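# Seat loose screws upright in the cover's empty holes

## Task

Place every loose screw, head pointing up, into one of the cover's free holes so that all nine screws end up standing the same way, then release them.

## Robot and tools

Robot: two 6-joint arms, left_arm and right_arm, each ending in a two-finger gripper. Joint order in every row and every per-arm list in results: waist, shoulder, elbow, wrist pitch, wrist yaw, wrist roll. The shoulder's sign is flipped on both arms, in what you send and in what comes back. Stated ranges (arm's own signs): waist -2.618 to 3.054, shoulder 0.000 to 3.142 (so -3.142 to 0.000 in your numbers), elbow 0.000 to 3.142, wrist pitch -1.571 to 1.571, wrist yaw -1.571 to 1.571, wrist roll -2.094 to 2.094. True ends may differ by up to 0.059 rad.

Frame: all hand positions (metres) and quaternions (wxyz) are in the scene frame: origin at table-top height, halfway between the two nominal arm bases, +z up, +x away from the robot over the table, left_arm on the +y side (not the image's left). Real bases are offset from nominal; a BASES line, if present, gives them. Reported hand poses can be off by a few cm, more at long reach. Gripper: fingers point along its own +z and separate along its y; end_effector_position is the point between the pads, roughly 1 cm short of the tips.

Row format (shared by execute_actions and move): one flat list of 14 numbers for both arms together, each in [-1, 1]: left_arm's 6 joint values then its opening, then right_arm's 6 joint values then its opening. Joint values are offsets, not poses, measured from the Joint targets shown in the latest result (not from the previous row). Scale: 1.0 equals 2.224 rad for waist, shoulder, elbow and 8.485 rad for the three wrist joints. Opening is absolute: +1 fully open, -1 closed; values in between send the fingers to where grip_measured reads that number. To keep an arm still, send 0 for its joints and repeat its current opening (0 is itself an opening command).

execute_actions: actions is a list of actions; each action is a table of 1 to 15 rows, each row lasting one 1/30 s step; a short table repeats its last row for the remaining steps. Each action's offsets count from the Joint targets at the start of that action, so repeating an offset keeps moving further. An action asking any joint to go more than 0.059 rad beyond its range is refused for both arms; a malformed first action or a failing first action rejects the whole call. An empty actions list just reports state and images. cameras: list of names, omitted/null/["all"] for all, [] for none.

move: target is one 14-number row or a list of up to 15 rows; every row's offsets count from the same current Joint targets, not from the preceding row. All joints travel in step, so the hand follows a curve, and nothing avoids obstacles or the other arm. speed: rad/s of the joint with the longest travel, 0.01 to 12.57, default 0.5 (one value or one per target). blend: rad, corner rounding for lists. opening_speed: rate of the opening command per second on the -1..+1 scale, at least 0.2; use a slow value when closing on small round screws. blocking=false returns after about 0.5 s while the move continues. The result adds a move: line (done, off_target, moving, held, fault; limits=held if steps were withheld). done/off_target say nothing about contact.

wait: seconds 0 to 10; arms hold their last command, a running move continues. stop: brakes a running move (needs distance to brake). zoom_image: camera (cam_head_left, cam_head_right, cam_high, cam_left_wrist, cam_right_wrist) and region [x0, y0, x1, y1] in image pixels, origin top-left, at most 504x504; only cameras in the latest images. finished_scene: scene = the current scene's number; irreversible, so call it only once the screws are placed and released.

Result lines: Joint positions (rad, plus finger-pad gap in m, 0.094 when fully open), Joint velocities (may say within noise or be omitted), Joint targets (base for your next offsets), Tool commands, grip_measured (reads up to ~2.7 mm wide when empty, narrower than a squeezed part, especially small round ones), Joint torques (include arm weight; first three wrap at ±28 N m), "joint sent to its limit", "joint command not followed" (clearance check altered targets), MOTOR HOT (75 °C), OVER-TEMPERATURE FAULT (90 °C: that arm folds and idles). Cameras are all 672x504; wrist images may lag during motion; calibration is approximate.

Motion notes: joint speed is capped and each target can only lead its measured angle by 0.339 rad (big joints) or 2.2 rad (wrist); targets placing the hand over 200 mm from its measured spot are scaled back. Tiny turns may not start. If an arm is pushing on something or got dragged, command targets back past its positions.

Avoid: dropping screws or releasing them while moving, knocking anything off the table or leaving it there, fast impacts, pressing hard into the cover or table, any contact or squeeze between the two arms (including closing on the other gripper's fingers), and long stretched holds that heat motors. Objects may occasionally get nudged by outside disturbances.

Each tool is called as name(argument=value, ...), one argument or row to a line, values as JSON.

## Session

execute_actions(
  actions=[],
)

zoom_image(
  camera="cam_head_left",
  region=[300, 130, 460, 310],
)

zoom_image(
  camera="cam_head_right",
  region=[300, 130, 460, 310],
)

zoom_image(
  camera="cam_high",
  region=[330, 110, 480, 260],
)

Scene clock: 0.00 s.
left_arm: end_effector_position=(+0.3510, +0.3757, +0.1243) grip_measured=+1.000 end_effector_quat_wxyz=(+0.661, -0.080, +0.745, +0.038) | right_arm: end_effector_position=(+0.4086, -0.2173, +0.1366) grip_measured=+1.000 end_effector_quat_wxyz=(+0.662, +0.000, +0.749, -0.028)
Joint positions: left_arm=[-0.022 -1.574 0.209 1.238 -0.212 -0.076 0.094] | right_arm=[0.094 -1.514 0.253 1.136 0.144 -0.025 0.094]
Joint velocities: within noise
Joint torques (N m): no reading
Heat: left arm: 31 °C; right arm: 30 °C.
Joint targets: left_arm=[-0.022 -1.571 0.213 1.232 -0.212 -0.076] | right_arm=[0.094 -1.510 0.257 1.130 0.144 -0.025]
Tool commands: left_gripper/opening=+1.0 right_gripper/opening=+1.0
camera_calibration:
cam_left_wrist: T_world_to_cam=[[0.182134, -0.980769, 0.0701326, 0.296312], [-0.506181, -0.154671, -0.848444, 0.380214], [0.842976, 0.119031, -0.524618, -0.187189], [0, 0, 0, 1]] pos_world=[0.296284, 0.371703, 0.203607]
cam_right_wrist: T_world_to_cam=[[-0.0304577, -0.998852, 0.0369799, -0.210235], [-0.528758, -0.0152953, -0.848635, 0.37019], [0.848226, -0.0454009, -0.527685, -0.195848], [0, 0, 0, 1]] pos_world=[0.355461, -0.213223, 0.218584]

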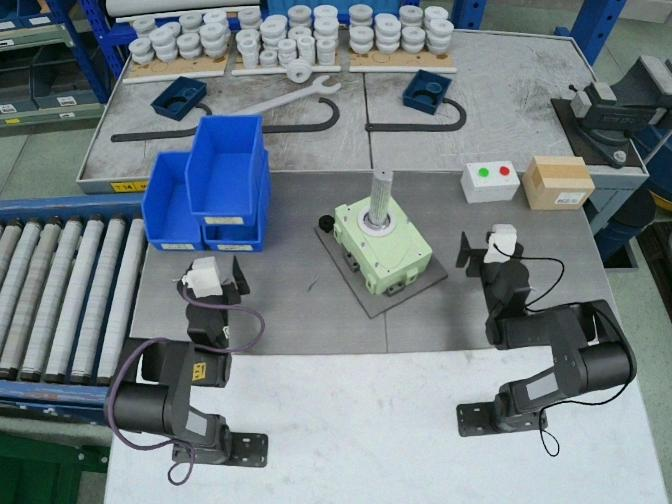

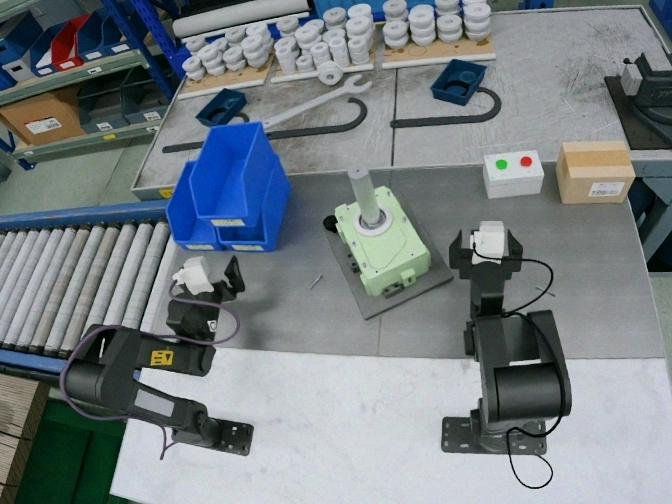

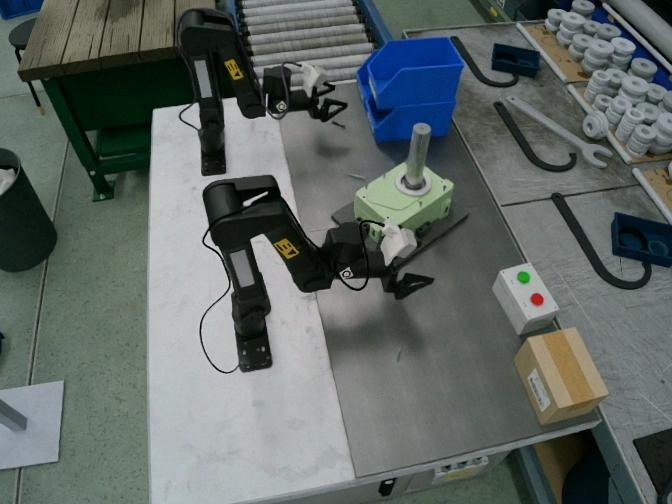

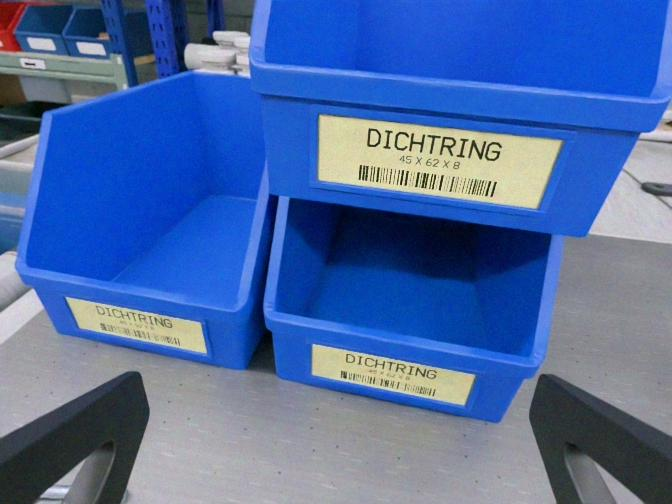

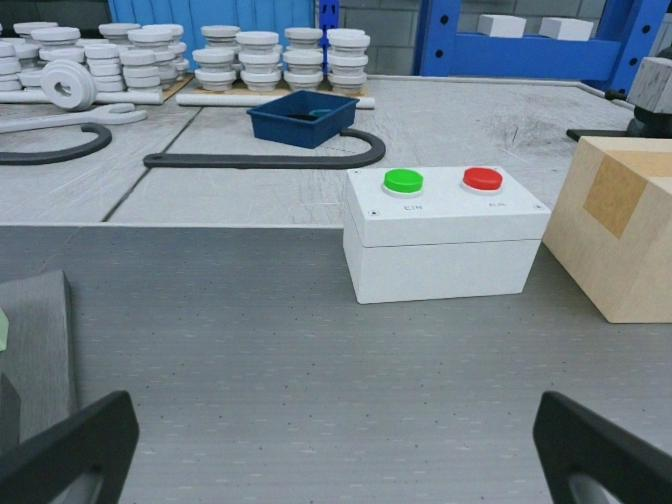

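Scaled by 2.800 from the camera's image (finer frame: 960x720).

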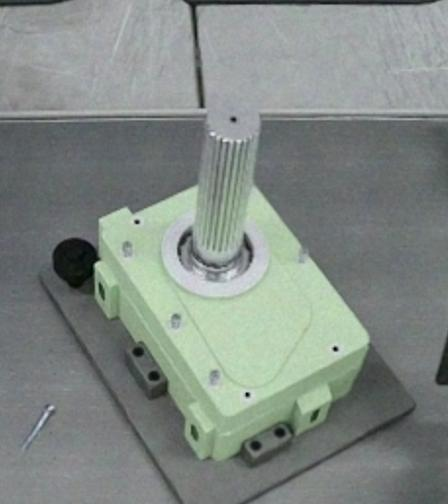

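Scaled by 2.800 from the camera's image (finer frame: 960x720).

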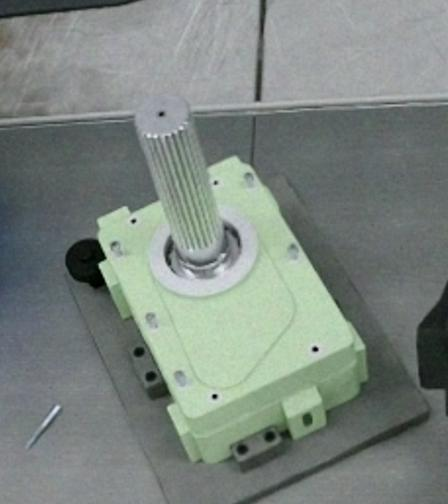

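Scaled by 3.360 from the camera's image (finer frame: 960x720).

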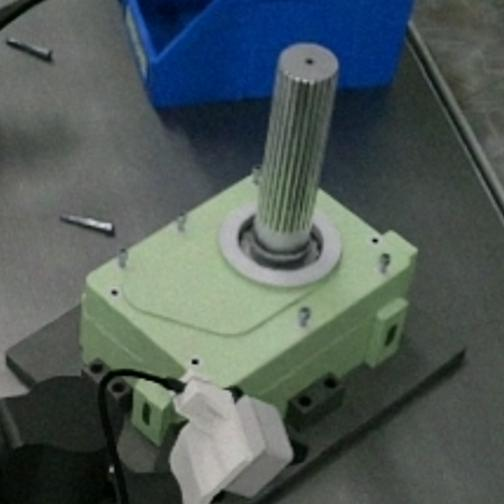

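move(
  target=[0.1358,0.138,0.4901,-0.2732,0.025,0.009,1,-0.1322,0.1106,0.4703,-0.2612,-0.017,0.0029,1],
  speed=1.2,
)

Scene clock: 94.50 s.
left_arm: end_effector_position=(+0.2758, +0.4338, +0.2141) grip_measured=+1.000 end_effector_quat_wxyz=(+0.247, -0.125, +0.960, +0.034) | right_arm: end_effector_position=(+0.3280, -0.2884, +0.2111) grip_measured=+1.000 end_effector_quat_wxyz=(+0.242, +0.088, +0.966, -0.026)
Joint positions: left_arm=[0.276 -1.278 1.279 -1.068 -0.009 -0.01 0.094] | right_arm=[-0.193 -1.28 1.274 -1.073 0.005 -0.006 0.094]
Joint torques (N m): left_arm=[0.24 5.39 7.91 1.12 0.07 0.06] | right_arm=[-0.5 5.78 8.53 0.97 -0.06 0.07]
Heat: left arm: 35 °C; right arm: 37 °C.
Joint targets: left_arm=[0.281 -1.264 1.303 -1.086 0.000 0.000] | right_arm=[-0.200 -1.264 1.303 -1.087 0.000 -0.001]
move: done
cam_left_wrist: T_world_to_cam=[[0.281778, -0.959479, -0.00120123, 0.339324], [-0.956813, -0.280901, -0.0748541, 0.4408], [0.0714836, 0.0222416, -0.997194, 0.27244], [0, 0, 0, 1]] pos_world=[0.306674, 0.443336, 0.305079]
cam_right_wrist: T_world_to_cam=[[-0.182247, -0.983252, -0.00141352, -0.223989], [-0.9815, 0.182007, -0.0594202, 0.428507], [0.0586822, -0.00944176, -0.998232, 0.277253], [0, 0, 0, 1]] pos_world=[0.363489, -0.295611, 0.301908]

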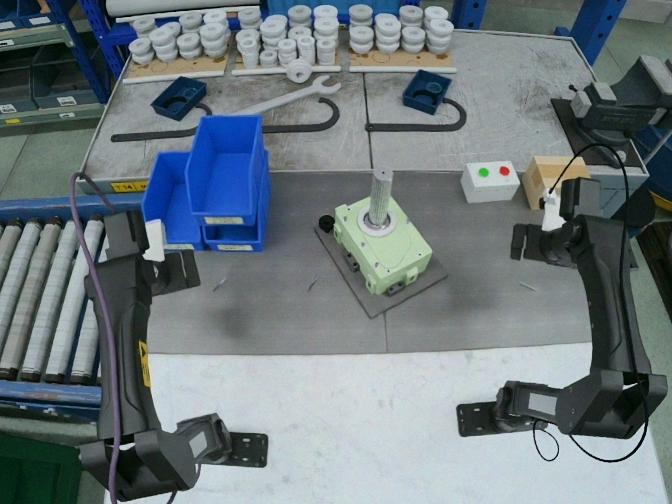

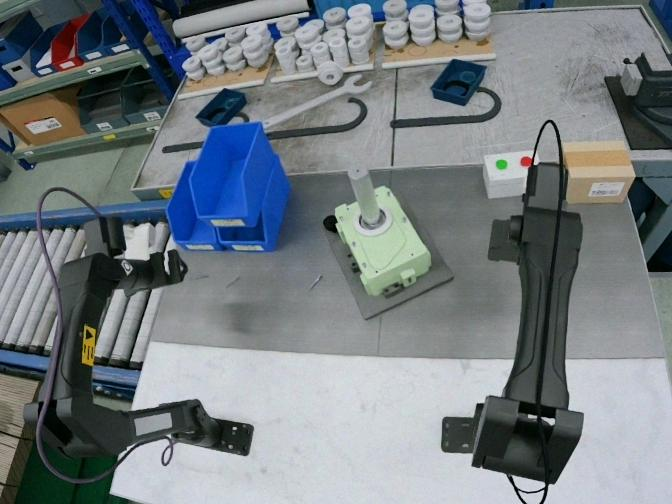

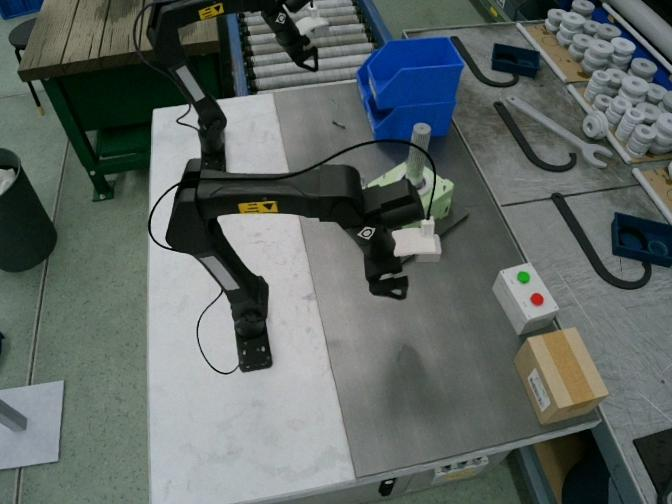

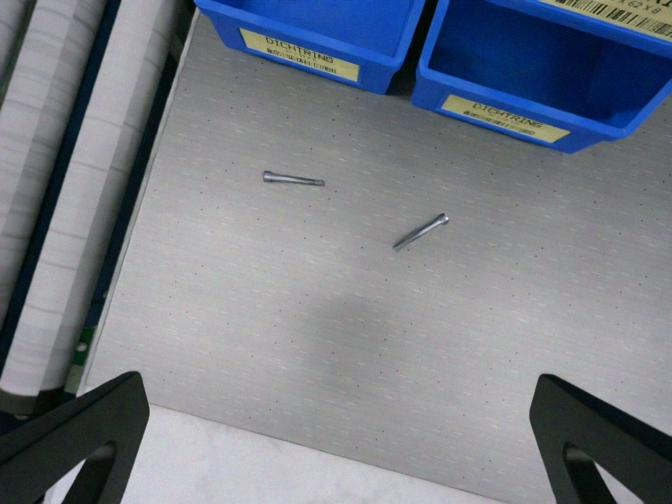

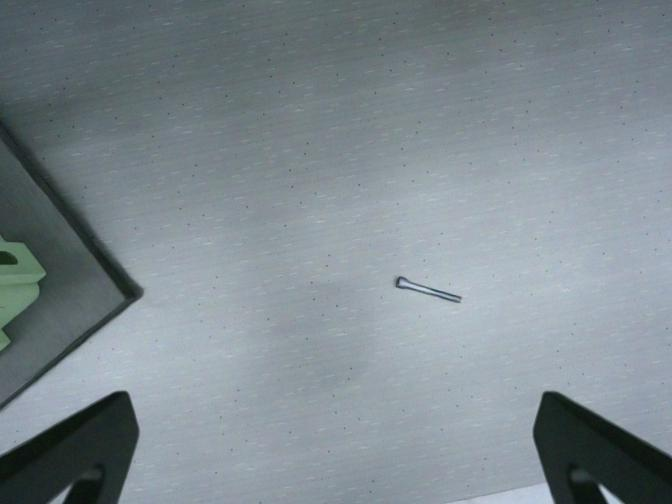

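move(
  target=[-0.3246,-0.4604,0.3282,-0.029,0,0.0094,-0.2,-0.0886,-0.277,0.0544,-0.0051,0,-0.1786,-0.2],
  speed=1.0,
)

Scene clock: 175.83 s.
left_arm: end_effector_position=(+0.3692, +0.1560, +0.0684) grip_measured=-0.197 end_effector_quat_wxyz=(-0.002, +0.269, +0.963, +0.002) | right_arm: end_effector_position=(+0.3408, -0.3584, +0.0668) grip_measured=-0.198 end_effector_quat_wxyz=(-0.004, -0.534, +0.846, +0.002)
Joint positions: left_arm=[-0.446 -2.265 2.007 -1.317 -0.002 0.07 0.038] | right_arm=[-0.391 -1.86 1.394 -1.113 0.004 -1.509 0.038]
Joint torques (N m): left_arm=[0.29 10.71 7.38 0.32 0.02 0.09] | right_arm=[-0.43 7.71 7.88 -0.11 -0.05 -0.07]
Heat: left arm: 32 °C; right arm: 35 °C.
Joint targets: left_arm=[-0.442 -2.288 2.033 -1.332 0.000 0.080] | right_arm=[-0.397 -1.880 1.424 -1.130 0.000 -1.516]
move: done
cam_left_wrist: T_world_to_cam=[[-0.49853, -0.866773, -0.0131127, 0.32069], [-0.789343, 0.447639, 0.420187, 0.231744], [-0.358337, 0.219826, -0.907343, 0.248381], [0, 0, 0, 1]] pos_world=[0.431803, 0.119627, 0.132196]
cam_right_wrist: T_world_to_cam=[[0.900505, -0.434571, -0.015445, -0.462067], [-0.387861, -0.818759, 0.423317, -0.147986], [-0.196607, -0.375208, -0.90585, 0.0815055], [0, 0, 0, 1]] pos_world=[0.37472, -0.291384, 0.12934]

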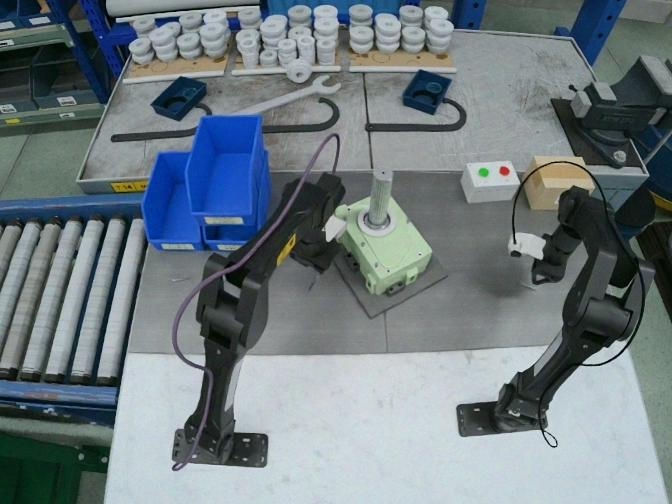

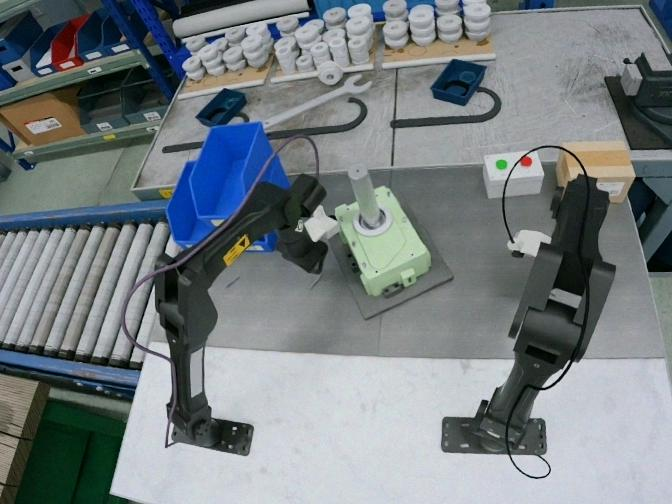

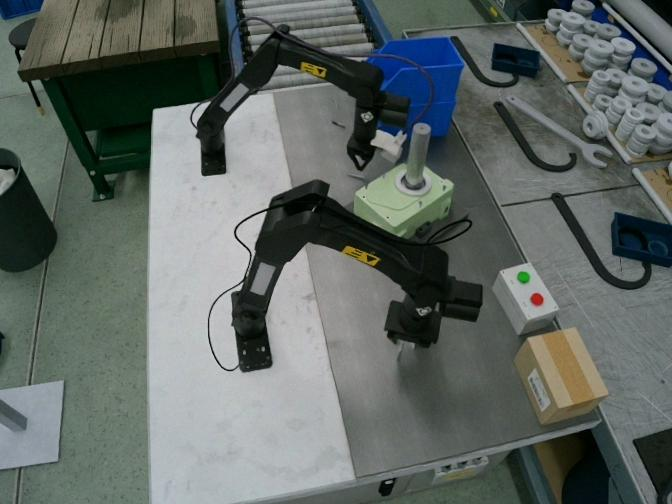

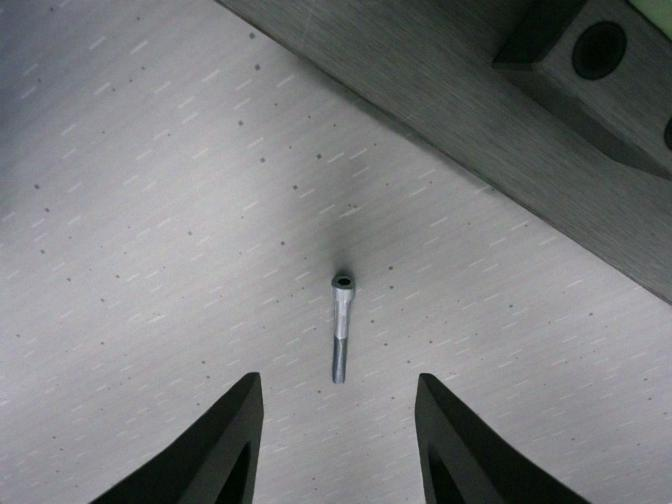

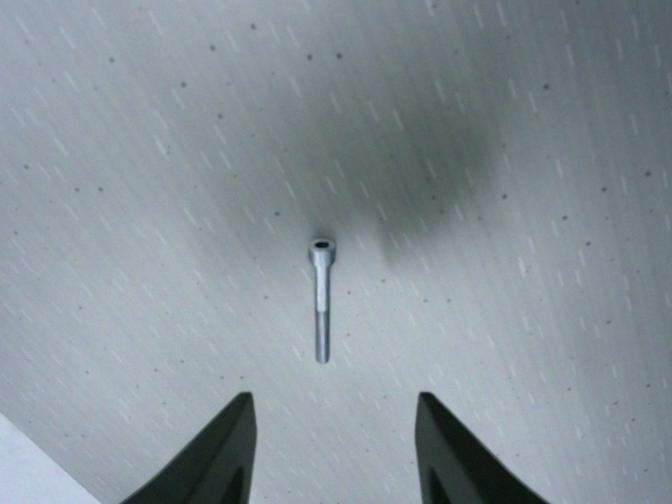

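move(
  target=[
    [-0.0054,0.062,-0.0441,0.005,0,0.0012,-0.2,0,-0.005,-0.04,0.012,0,0,-0.2],
    [-0.0054,0.0126,-0.1241,0.0285,0,0.0012,-0.2,0,-0.0144,-0.0854,0.0255,0,0,-0.2],
  ],
  speed=0.35,
  cameras=["cam_left_wrist","cam_right_wrist"],
)

Scene clock: 200.27 s.
left_arm: end_effector_position=(+0.3576, +0.1620, +0.0216) grip_measured=-0.197 end_effector_quat_wxyz=(-0.003, +0.274, +0.962, +0.002) | right_arm: end_effector_position=(+0.3407, -0.3583, +0.0238) grip_measured=-0.198 end_effector_quat_wxyz=(+0.003, -0.534, +0.845, -0.007)
Joint positions: left_arm=[-0.446 -2.235 1.769 -1.111 -0.002 0.081 0.038] | right_arm=[-0.391 -1.888 1.253 -0.92 0.004 -1.51 0.038]
Joint torques (N m): left_arm=[-0.5 10.26 4.4 0.68 0.02 0.13] | right_arm=[-0.42 7.42 4.15 0.22 -0.05 -0.06]
Heat: left arm: 33 °C; right arm: 32 °C.
Joint targets: left_arm=[-0.454 -2.260 1.757 -1.090 0.000 0.091] | right_arm=[-0.397 -1.912 1.234 -0.913 0.000 -1.516]
move: done
cam_left_wrist: T_world_to_cam=[[-0.507764, -0.861398, -0.0129906, 0.32192], [-0.783821, 0.455672, 0.421885, 0.236268], [-0.357492, 0.2244, -0.906556, 0.199315], [0, 0, 0, 1]] pos_world=[0.419904, 0.124915, 0.0851943]
cam_right_wrist: T_world_to_cam=[[0.901067, -0.43361, 0.00778194, -0.463019], [-0.396084, -0.815515, 0.421963, -0.125841], [-0.176621, -0.383299, -0.90658, 0.0329412], [0, 0, 0, 1]] pos_world=[0.373185, -0.290769, 0.0865673]

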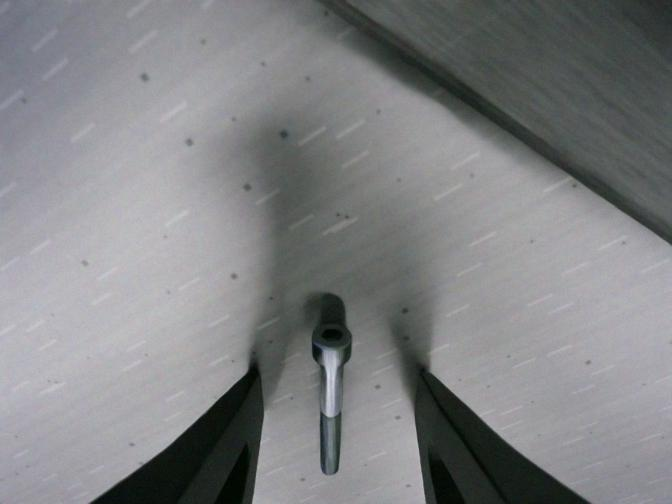

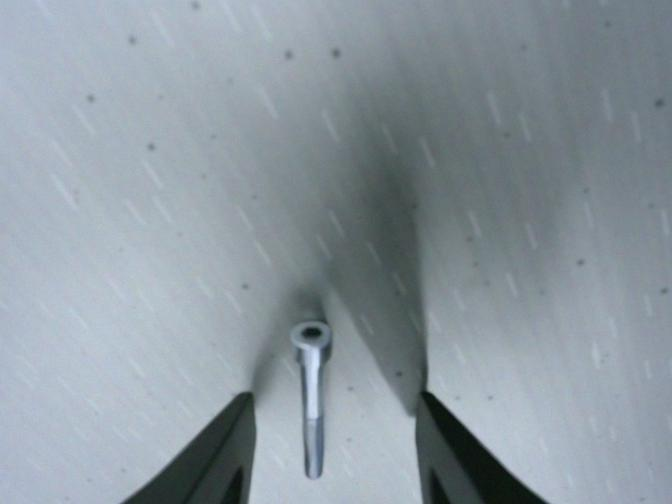

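move(
  target=[0,-0.001,-0.0027,0.001,0,0,-0.2,0,-0.001,-0.004,0.0013,0,0,-0.2],
  speed=0.2,
  cameras=[],
)

move(
  target=[0,0,0,0,0,0,-1,0,0,0,0,0,0,-1],
  opening_speed=0.8,
  cameras=["cam_left_wrist","cam_right_wrist"],
)

Scene clock: 209.00 s.
left_arm: end_effector_position=(+0.3587, +0.1614, +0.0216) grip_measured=-0.197 end_effector_quat_wxyz=(+0.000, +0.274, +0.962, +0.001) | right_arm: end_effector_position=(+0.3408, -0.3584, +0.0222) grip_measured=-0.198 end_effector_quat_wxyz=(+0.004, -0.534, +0.845, -0.009)
Joint positions: left_arm=[-0.446 -2.235 1.769 -1.106 -0.002 0.081 0.038] | right_arm=[-0.391 -1.888 1.246 -0.909 0.004 -1.51 0.038]
Joint torques (N m): left_arm=[-0.58 10.13 3.9 0.74 0.04 0.12] | right_arm=[-0.42 7.21 4.07 0.18 -0.05 -0.06]
Heat: left arm: 33 °C; right arm: 32 °C.
Joint targets: left_arm=[-0.454 -2.262 1.751 -1.082 0.000 0.091] | right_arm=[-0.397 -1.914 1.226 -0.902 0.000 -1.516]
move: done

Scene clock: 210.20 s.
left_arm: end_effector_position=(+0.3598, +0.1608, +0.0216) grip_measured=-0.934 end_effector_quat_wxyz=(+0.002, +0.274, +0.962, +0.001) | right_arm: end_effector_position=(+0.3410, -0.3584, +0.0222) grip_measured=-0.935 end_effector_quat_wxyz=(+0.004, -0.534, +0.845, -0.009)
Joint positions: left_arm=[-0.446 -2.235 1.769 -1.101 -0.002 0.081 0.003] | right_arm=[-0.391 -1.888 1.246 -0.909 0.004 -1.511 0.003]
Joint torques (N m): left_arm=[-0.54 10.09 3.77 0.68 0.01 0.08] | right_arm=[-0.42 7.24 4.04 0.22 -0.05 -0.06]
Heat: left arm: 33 °C; right arm: 32 °C.
Joint targets: left_arm=[-0.454 -2.262 1.751 -1.082 0.000 0.091] | right_arm=[-0.397 -1.914 1.226 -0.902 0.000 -1.516]
move: done
cam_left_wrist: T_world_to_cam=[[-0.507627, -0.86147, -0.0135619, 0.322018], [-0.787646, 0.457631, 0.412538, 0.239884], [-0.349183, 0.220097, -0.91084, 0.198168], [0, 0, 0, 1]] pos_world=[0.421605, 0.124014, 0.0859048]
cam_right_wrist: T_world_to_cam=[[0.901366, -0.432894, 0.0119136, -0.463252], [-0.397073, -0.815176, 0.421689, -0.124635], [-0.172835, -0.384827, -0.906662, 0.0295545], [0, 0, 0, 1]] pos_world=[0.373178, -0.290765, 0.0848721]

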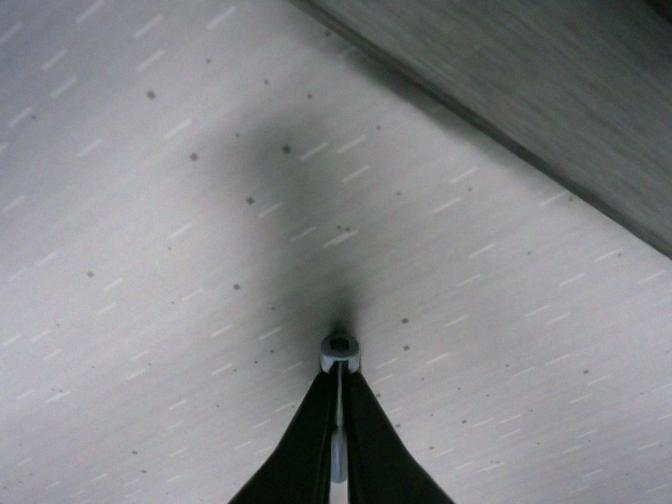

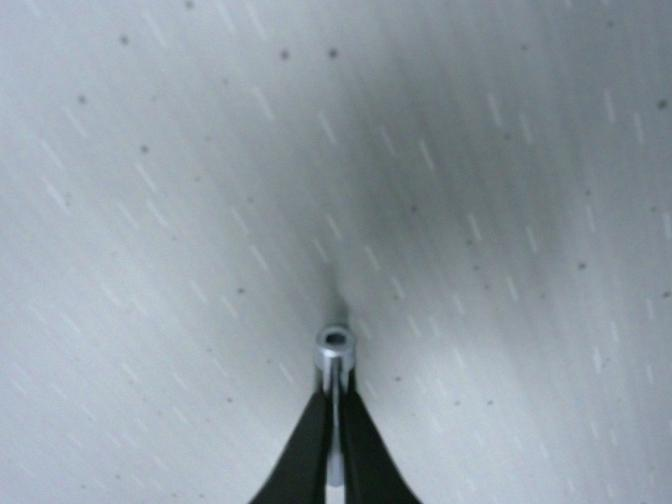

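move(
  target=[
    [0,0.018,0.045,-0.0177,0,0,-1,0,0.0288,0.0854,-0.0236,0,0,-1],
    [0,0.3651,-0.2478,0.0686,0,-0.0117,-1,0.1124,0.1331,-0.0472,-0.0203,0,0.1787,-1],
    [-0.0656,0.2977,-0.4501,0.2336,0,-0.0117,-1,0.1124,0.1331,-0.0472,-0.0203,0,0.1787,-1],
    [-0.1398,0.1641,-0.473,0.26,0,-0.0117,-1,0.1124,0.0926,-0.1085,0.0048,0,0.1787,-1],
  ],
  speed=[0.5,1.0,1.2,0.5],
  blend=[0.02,0.05,0.05,0],
)

Scene clock: 240.57 s.
left_arm: end_effector_position=(+0.3284, +0.0015, +0.1520) grip_measured=-0.934 end_effector_quat_wxyz=(+0.632, +0.281, +0.673, -0.264) | right_arm: end_effector_position=(+0.3029, -0.2718, +0.0219) grip_measured=-0.937 end_effector_quat_wxyz=(+0.001, +0.070, +0.998, -0.002)
Joint positions: left_arm=[-0.764 -1.88 0.708 1.109 -0.002 0 0.003] | right_arm=[-0.152 -1.693 1 -0.875 0.004 -0.005 0.003]
Joint torques (N m): left_arm=[0.06 7.15 4.04 2.12 0 -0.09] | right_arm=[0.46 6.01 4.22 0.26 -0.05 0.07]
Heat: left arm: 33 °C; right arm: 32 °C.
Joint targets: left_arm=[-0.764 -1.897 0.699 1.124 0.000 -0.009] | right_arm=[-0.147 -1.709 0.984 -0.862 0.000 0.000]
move: done
cam_left_wrist: T_world_to_cam=[[-0.701938, -0.711885, 0.0224289, 0.228749], [-0.350554, 0.317901, -0.880937, 0.287526], [0.619996, -0.626226, -0.472701, -0.0425369], [0, 0, 0, 1]] pos_world=[0.287734, 0.0448005, 0.228055]
cam_right_wrist: T_world_to_cam=[[-0.143637, -0.989623, -0.00376495, -0.225869], [-0.899641, 0.12899, 0.417142, 0.339848], [-0.412328, 0.0633042, -0.908834, 0.25052], [0, 0, 0, 1]] pos_world=[0.376595, -0.283221, 0.0850658]

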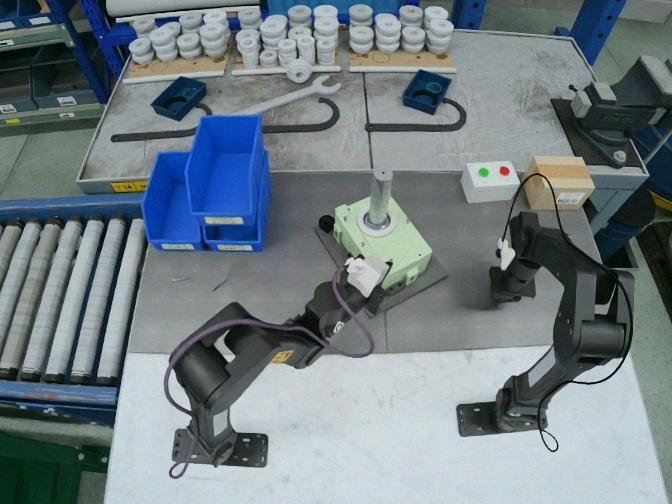

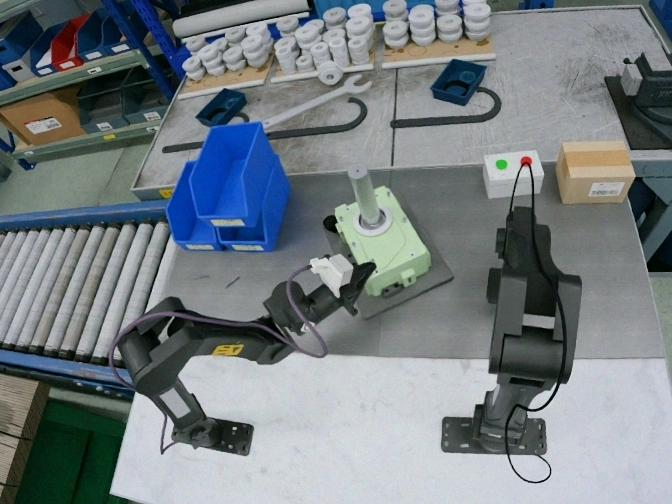

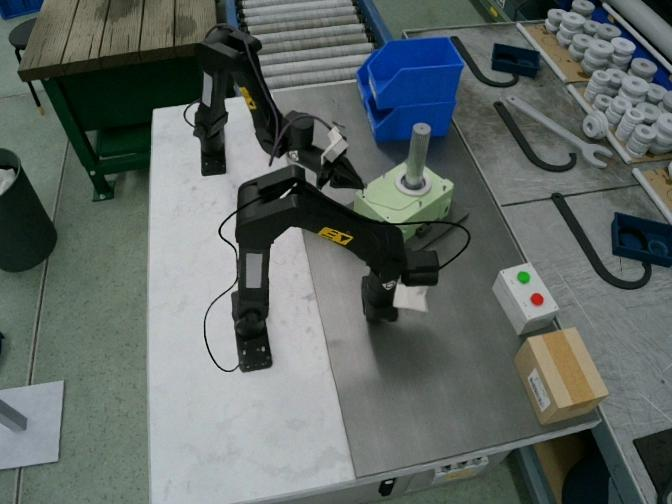

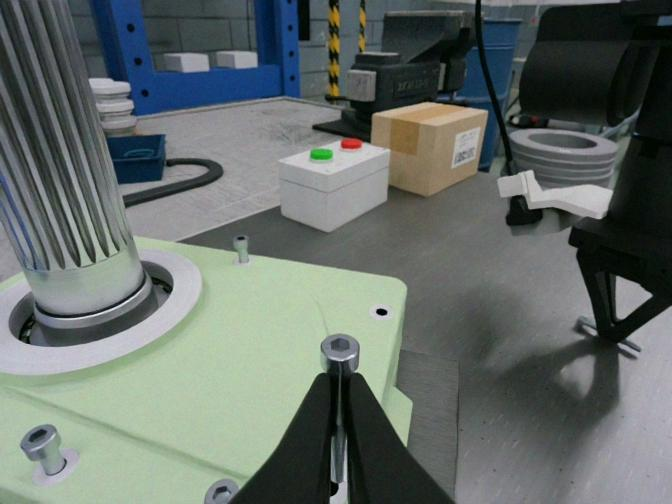

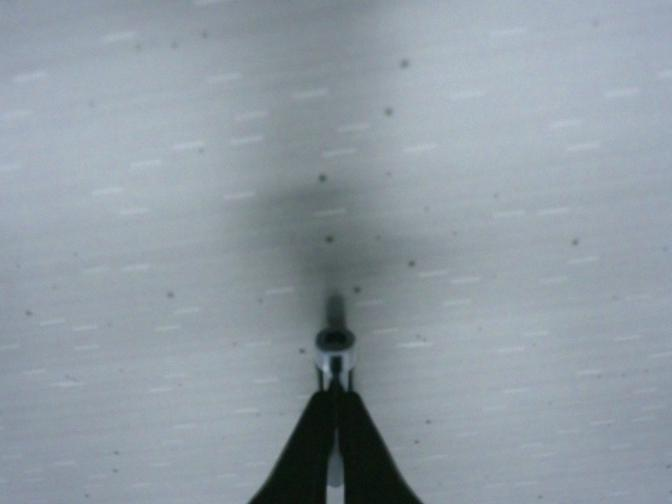

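move(
  target=[0,0,0,0,0,0,-1,0,0,0,0,0,0,-0.5],
  opening_speed=0.6,
  cameras=["cam_right_wrist"],
)

move(
  target=[
    [0,0,0,0,0,0,-1,0,0.04,0.0616,-0.025,0,0,-0.5],
    [0,0,0,0,0,0,-1,0.2909,0.5162,-0.2343,0.0719,0,0,-0.5],
  ],
  speed=[0.6,1.0],
  blend=[0.02,0],
  cameras=["cam_left_wrist","cam_right_wrist","cam_head_left"],
)

zoom_image(
  camera="cam_left_wrist",
  region=[310, 454, 360, 504],
)

Scene clock: 262.63 s.
left_arm: end_effector_position=(+0.3284, +0.0015, +0.1523) grip_measured=-0.934 end_effector_quat_wxyz=(+0.632, +0.281, +0.672, -0.264) | right_arm: end_effector_position=(+0.3030, -0.2719, +0.0219) grip_measured=-0.502 end_effector_quat_wxyz=(+0.001, +0.070, +0.998, -0.002)
Joint positions: left_arm=[-0.764 -1.88 0.708 1.11 -0.002 0 0.003] | right_arm=[-0.152 -1.693 1 -0.875 0.004 -0.005 0.023]
Joint torques (N m): left_arm=[-0.08 7.02 3.88 2.15 0.01 -0.08] | right_arm=[0.46 6.01 4.22 0.26 -0.05 0.06]
Heat: left arm: 34 °C; right arm: 31 °C.
Joint targets: left_arm=[-0.764 -1.897 0.699 1.124 0.000 -0.009] | right_arm=[-0.147 -1.709 0.984 -0.862 0.000 0.000]
move: done
cam_right_wrist: T_world_to_cam=[[-0.144034, -0.989565, -0.00380004, -0.225771], [-0.899898, 0.129383, 0.416467, 0.340304], [-0.411629, 0.063405, -0.909143, 0.250401], [0, 0, 0, 1]] pos_world=[0.376793, -0.283322, 0.0850672]

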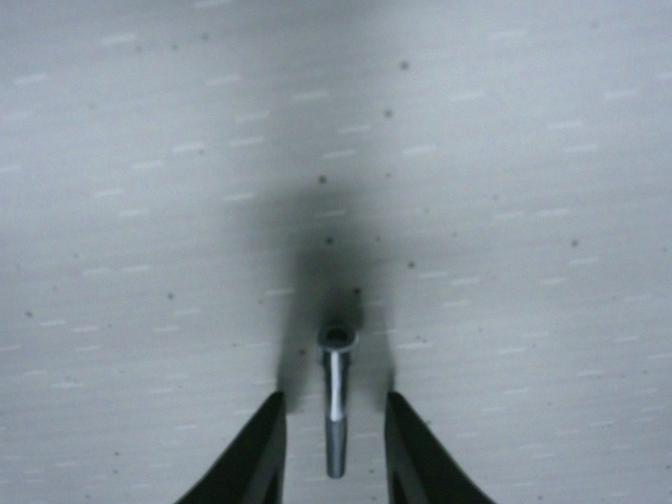

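Scene clock: 265.00 s.
left_arm: end_effector_position=(+0.3284, +0.0015, +0.1523) grip_measured=-0.934 end_effector_quat_wxyz=(+0.632, +0.281, +0.672, -0.264) | right_arm: end_effector_position=(+0.2723, -0.0960, +0.2169) grip_measured=-0.502 end_effector_quat_wxyz=(+0.558, -0.204, +0.792, +0.142)
Joint positions: left_arm=[-0.764 -1.88 0.708 1.11 -0.002 0 0.003] | right_arm=[0.493 -0.571 0.487 -0.26 0 -0.004 0.023]
Joint torques (N m): left_arm=[-0.1 7.13 3.78 2.14 0 -0.1] | right_arm=[0.55 0.55 5.48 2.18 -0.01 0.06]
Heat: left arm: 35 °C; right arm: 31 °C.
Joint targets: left_arm=[-0.764 -1.897 0.699 1.124 0.000 -0.009] | right_arm=[0.500 -0.560 0.463 -0.251 0.000 0.000]
move: done
cam_left_wrist: T_world_to_cam=[[-0.701956, -0.711866, 0.0224368, 0.228677], [-0.349838, 0.317185, -0.88148, 0.287617], [0.620379, -0.62661, -0.471688, -0.0427036], [0, 0, 0, 1]] pos_world=[0.287634, 0.0448013, 0.228255]
cam_right_wrist: T_world_to_cam=[[0.486481, -0.873685, -0.00320318, -0.216092], [-0.613204, -0.338825, -0.713567, 0.330781], [0.622348, 0.349101, -0.70058, 0.104536], [0, 0, 0, 1]] pos_world=[0.242903, -0.113213, 0.308578]
Images, in order (width x height): cam_head_left 672x504, cam_left_wrist 672x504, cam_right_wrist 672x504.

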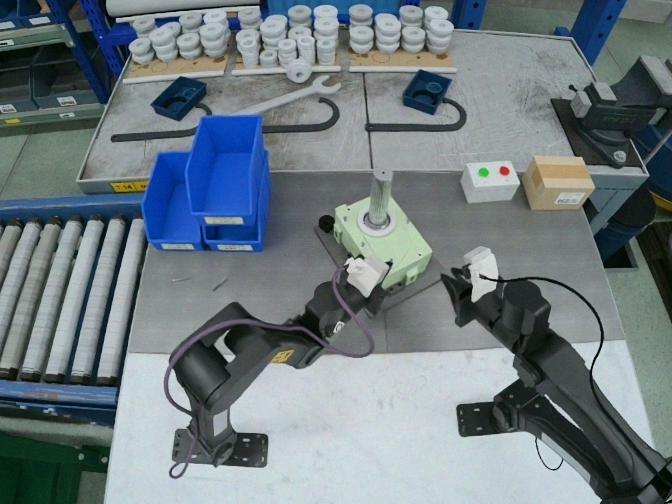

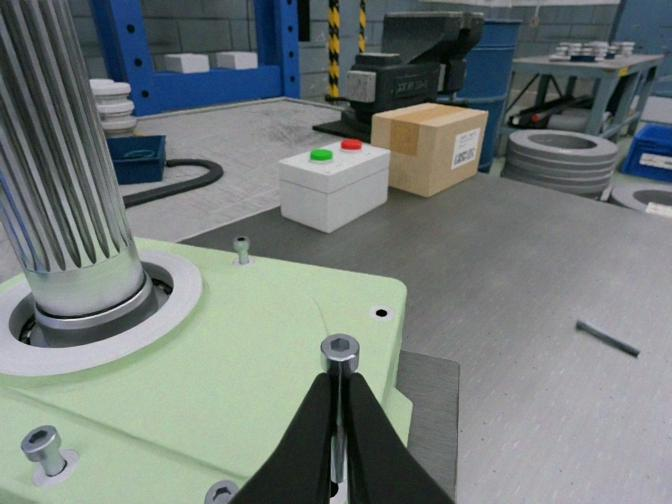

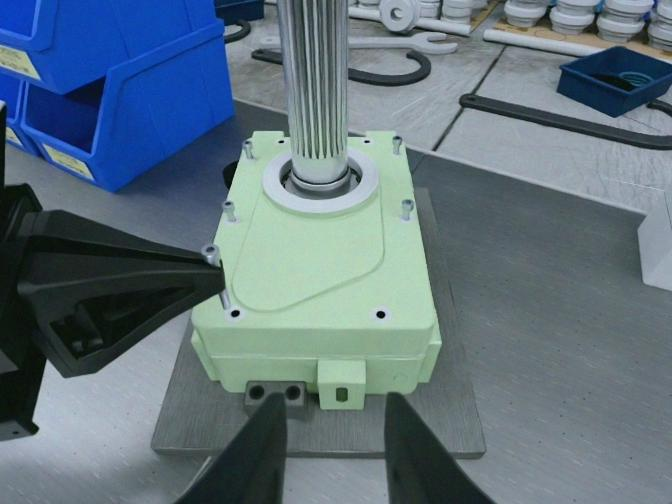

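Scaled by 10.080 from the camera's image (finer frame: 960x720).

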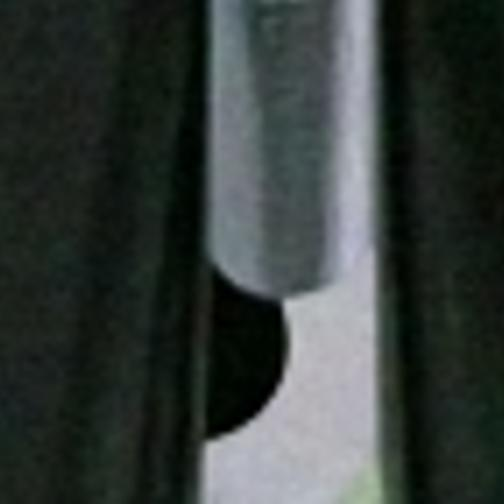

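zoom_image(
  camera="cam_right_wrist",
  region=[195, 235, 255, 335],
)

zoom_image(
  camera="cam_right_wrist",
  region=[212, 290, 247, 325],
)

Scaled by 5.040 from the camera's image (finer frame: 960x720).

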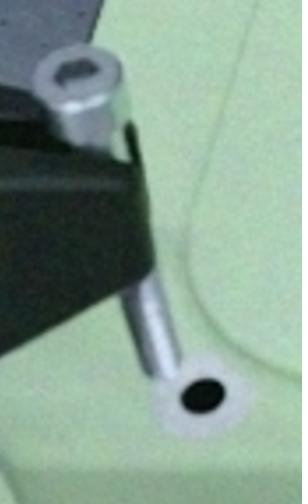

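Scaled by 14.400 from the camera's image (finer frame: 960x720).

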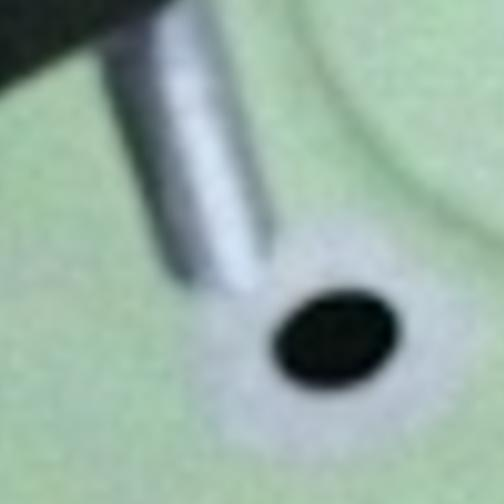

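move(
  target=[0.0049,-0.0125,0.0175,0.0037,0,0,-1,0,0,0,0,0,0,-0.5],
  speed=0.2,
  cameras=["cam_left_wrist","cam_right_wrist"],
)

zoom_image(
  camera="cam_left_wrist",
  region=[310, 454, 360, 504],
)

zoom_image(
  camera="cam_right_wrist",
  region=[212, 290, 247, 325],
)

Scene clock: 299.83 s.
left_arm: end_effector_position=(+0.3322, +0.0015, +0.1520) grip_measured=-0.934 end_effector_quat_wxyz=(+0.638, +0.277, +0.668, -0.264) | right_arm: end_effector_position=(+0.2724, -0.0959, +0.2169) grip_measured=-0.502 end_effector_quat_wxyz=(+0.558, -0.204, +0.791, +0.142)
Joint positions: left_arm=[-0.759 -1.902 0.715 1.141 -0.002 0 0.003] | right_arm=[0.493 -0.571 0.487 -0.259 0 -0.004 0.023]
Joint torques (N m): left_arm=[0.31 6.76 6.54 2.14 -0.01 -0.09] | right_arm=[0.54 0.54 5.45 2.2 -0.01 0.06]
Heat: left arm: 36 °C; right arm: 36 °C.
Joint targets: left_arm=[-0.753 -1.925 0.738 1.156 0.000 -0.009] | right_arm=[0.500 -0.560 0.463 -0.252 0.000 0.000]
move: done
cam_left_wrist: T_world_to_cam=[[-0.698361, -0.715389, 0.0226052, 0.230178], [-0.341969, 0.305752, -0.888579, 0.287099], [0.628768, -0.62828, -0.458166, -0.0500899], [0, 0, 0, 1]] pos_world=[0.290421, 0.045415, 0.226958]
cam_right_wrist: T_world_to_cam=[[0.486537, -0.873654, -0.00324986, -0.216137], [-0.612947, -0.338694, -0.71385, 0.33081], [0.622557, 0.349307, -0.700291, 0.104287], [0, 0, 0, 1]] pos_world=[0.243003, -0.113213, 0.308478]

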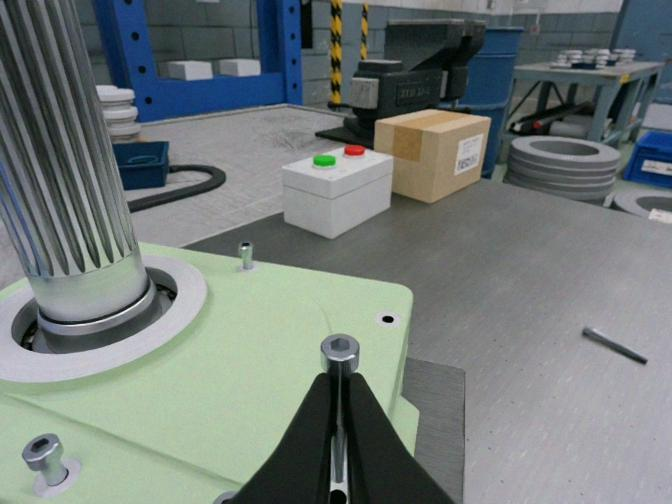

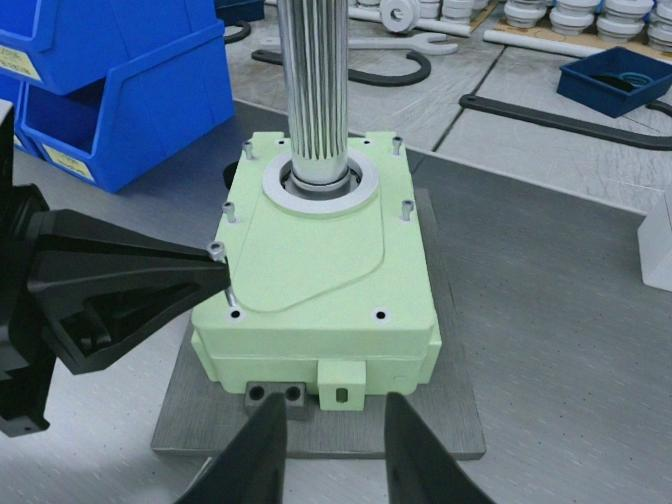

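Scaled by 10.080 from the camera's image (finer frame: 960x720).

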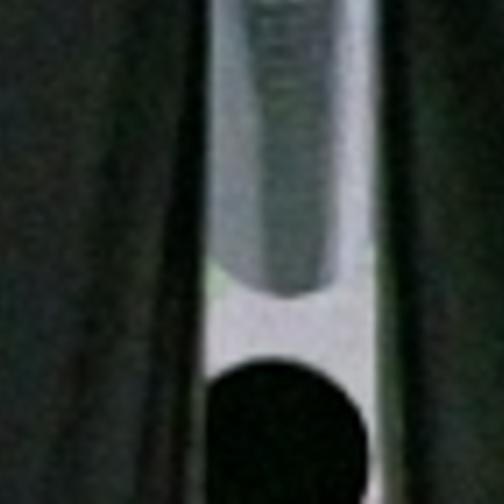

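Scaled by 14.400 from the camera's image (finer frame: 960x720).

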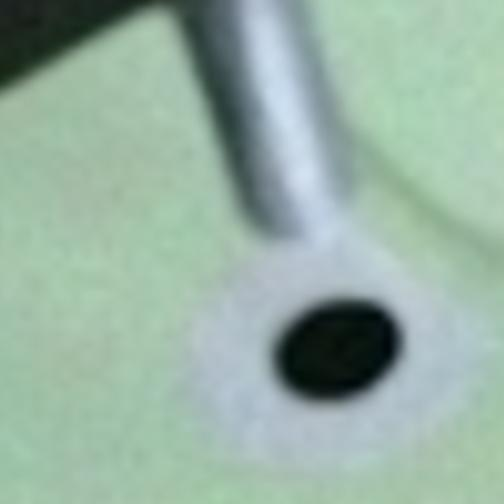

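move(
  target=[0,-0.0055,0,0,0,0,-1,0,0,0,0,0,0,-0.5],
  speed=0.2,
  cameras=["cam_left_wrist","cam_right_wrist"],
)

zoom_image(
  camera="cam_left_wrist",
  region=[310, 454, 360, 504],
)

zoom_image(
  camera="cam_right_wrist",
  region=[212, 290, 247, 325],
)

Scene clock: 313.70 s.
left_arm: end_effector_position=(+0.3326, +0.0011, +0.1474) grip_measured=-0.934 end_effector_quat_wxyz=(+0.635, +0.278, +0.671, -0.263) | right_arm: end_effector_position=(+0.2724, -0.0959, +0.2169) grip_measured=-0.502 end_effector_quat_wxyz=(+0.558, -0.204, +0.791, +0.142)
Joint positions: left_arm=[-0.759 -1.913 0.715 1.143 -0.002 0 0.003] | right_arm=[0.493 -0.571 0.487 -0.259 0 -0.004 0.023]
Joint torques (N m): left_arm=[0.34 6.82 6.43 2.11 0.01 -0.09] | right_arm=[0.55 0.54 5.46 2.2 -0.01 0.05]
Heat: left arm: 38 °C; right arm: 37 °C.
Joint targets: left_arm=[-0.753 -1.937 0.737 1.156 0.000 -0.009] | right_arm=[0.500 -0.560 0.463 -0.252 0.000 0.000]
move: done
cam_left_wrist: T_world_to_cam=[[-0.698234, -0.715516, 0.0225086, 0.230245], [-0.346982, 0.310765, -0.884889, 0.284479], [0.626157, -0.625669, -0.465258, -0.0507105], [0, 0, 0, 1]] pos_world=[0.291226, 0.0446096, 0.222956]
cam_right_wrist: T_world_to_cam=[[0.486537, -0.873654, -0.00324986, -0.216137], [-0.612947, -0.338694, -0.71385, 0.33081], [0.622557, 0.349307, -0.700291, 0.104287], [0, 0, 0, 1]] pos_world=[0.243003, -0.113213, 0.308478]

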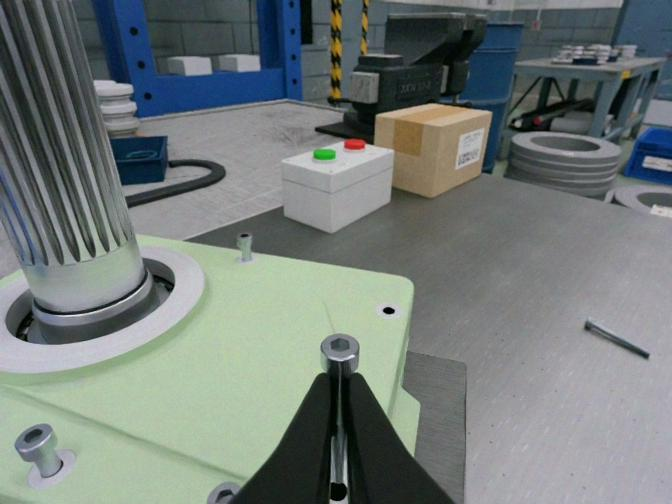

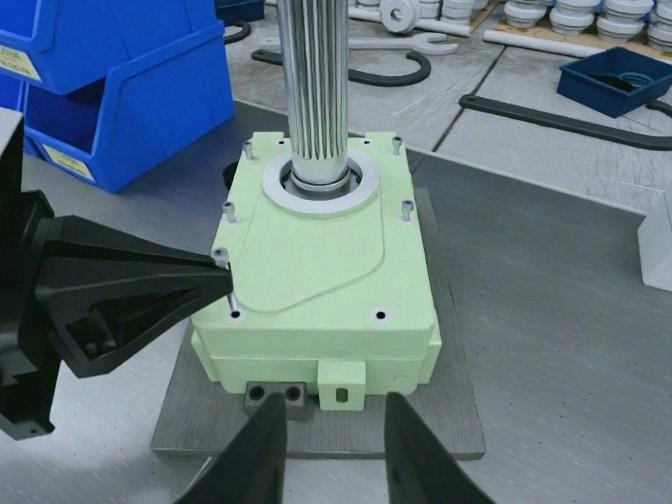

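Scaled by 10.080 from the camera's image (finer frame: 960x720).

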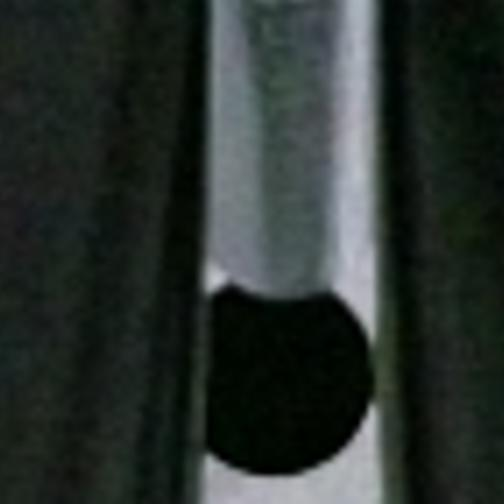

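Scaled by 14.400 from the camera's image (finer frame: 960x720).

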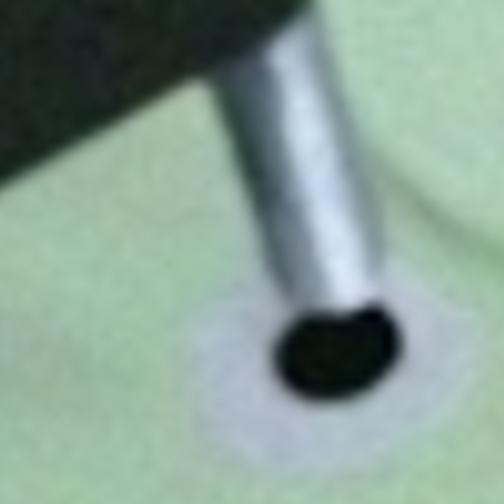

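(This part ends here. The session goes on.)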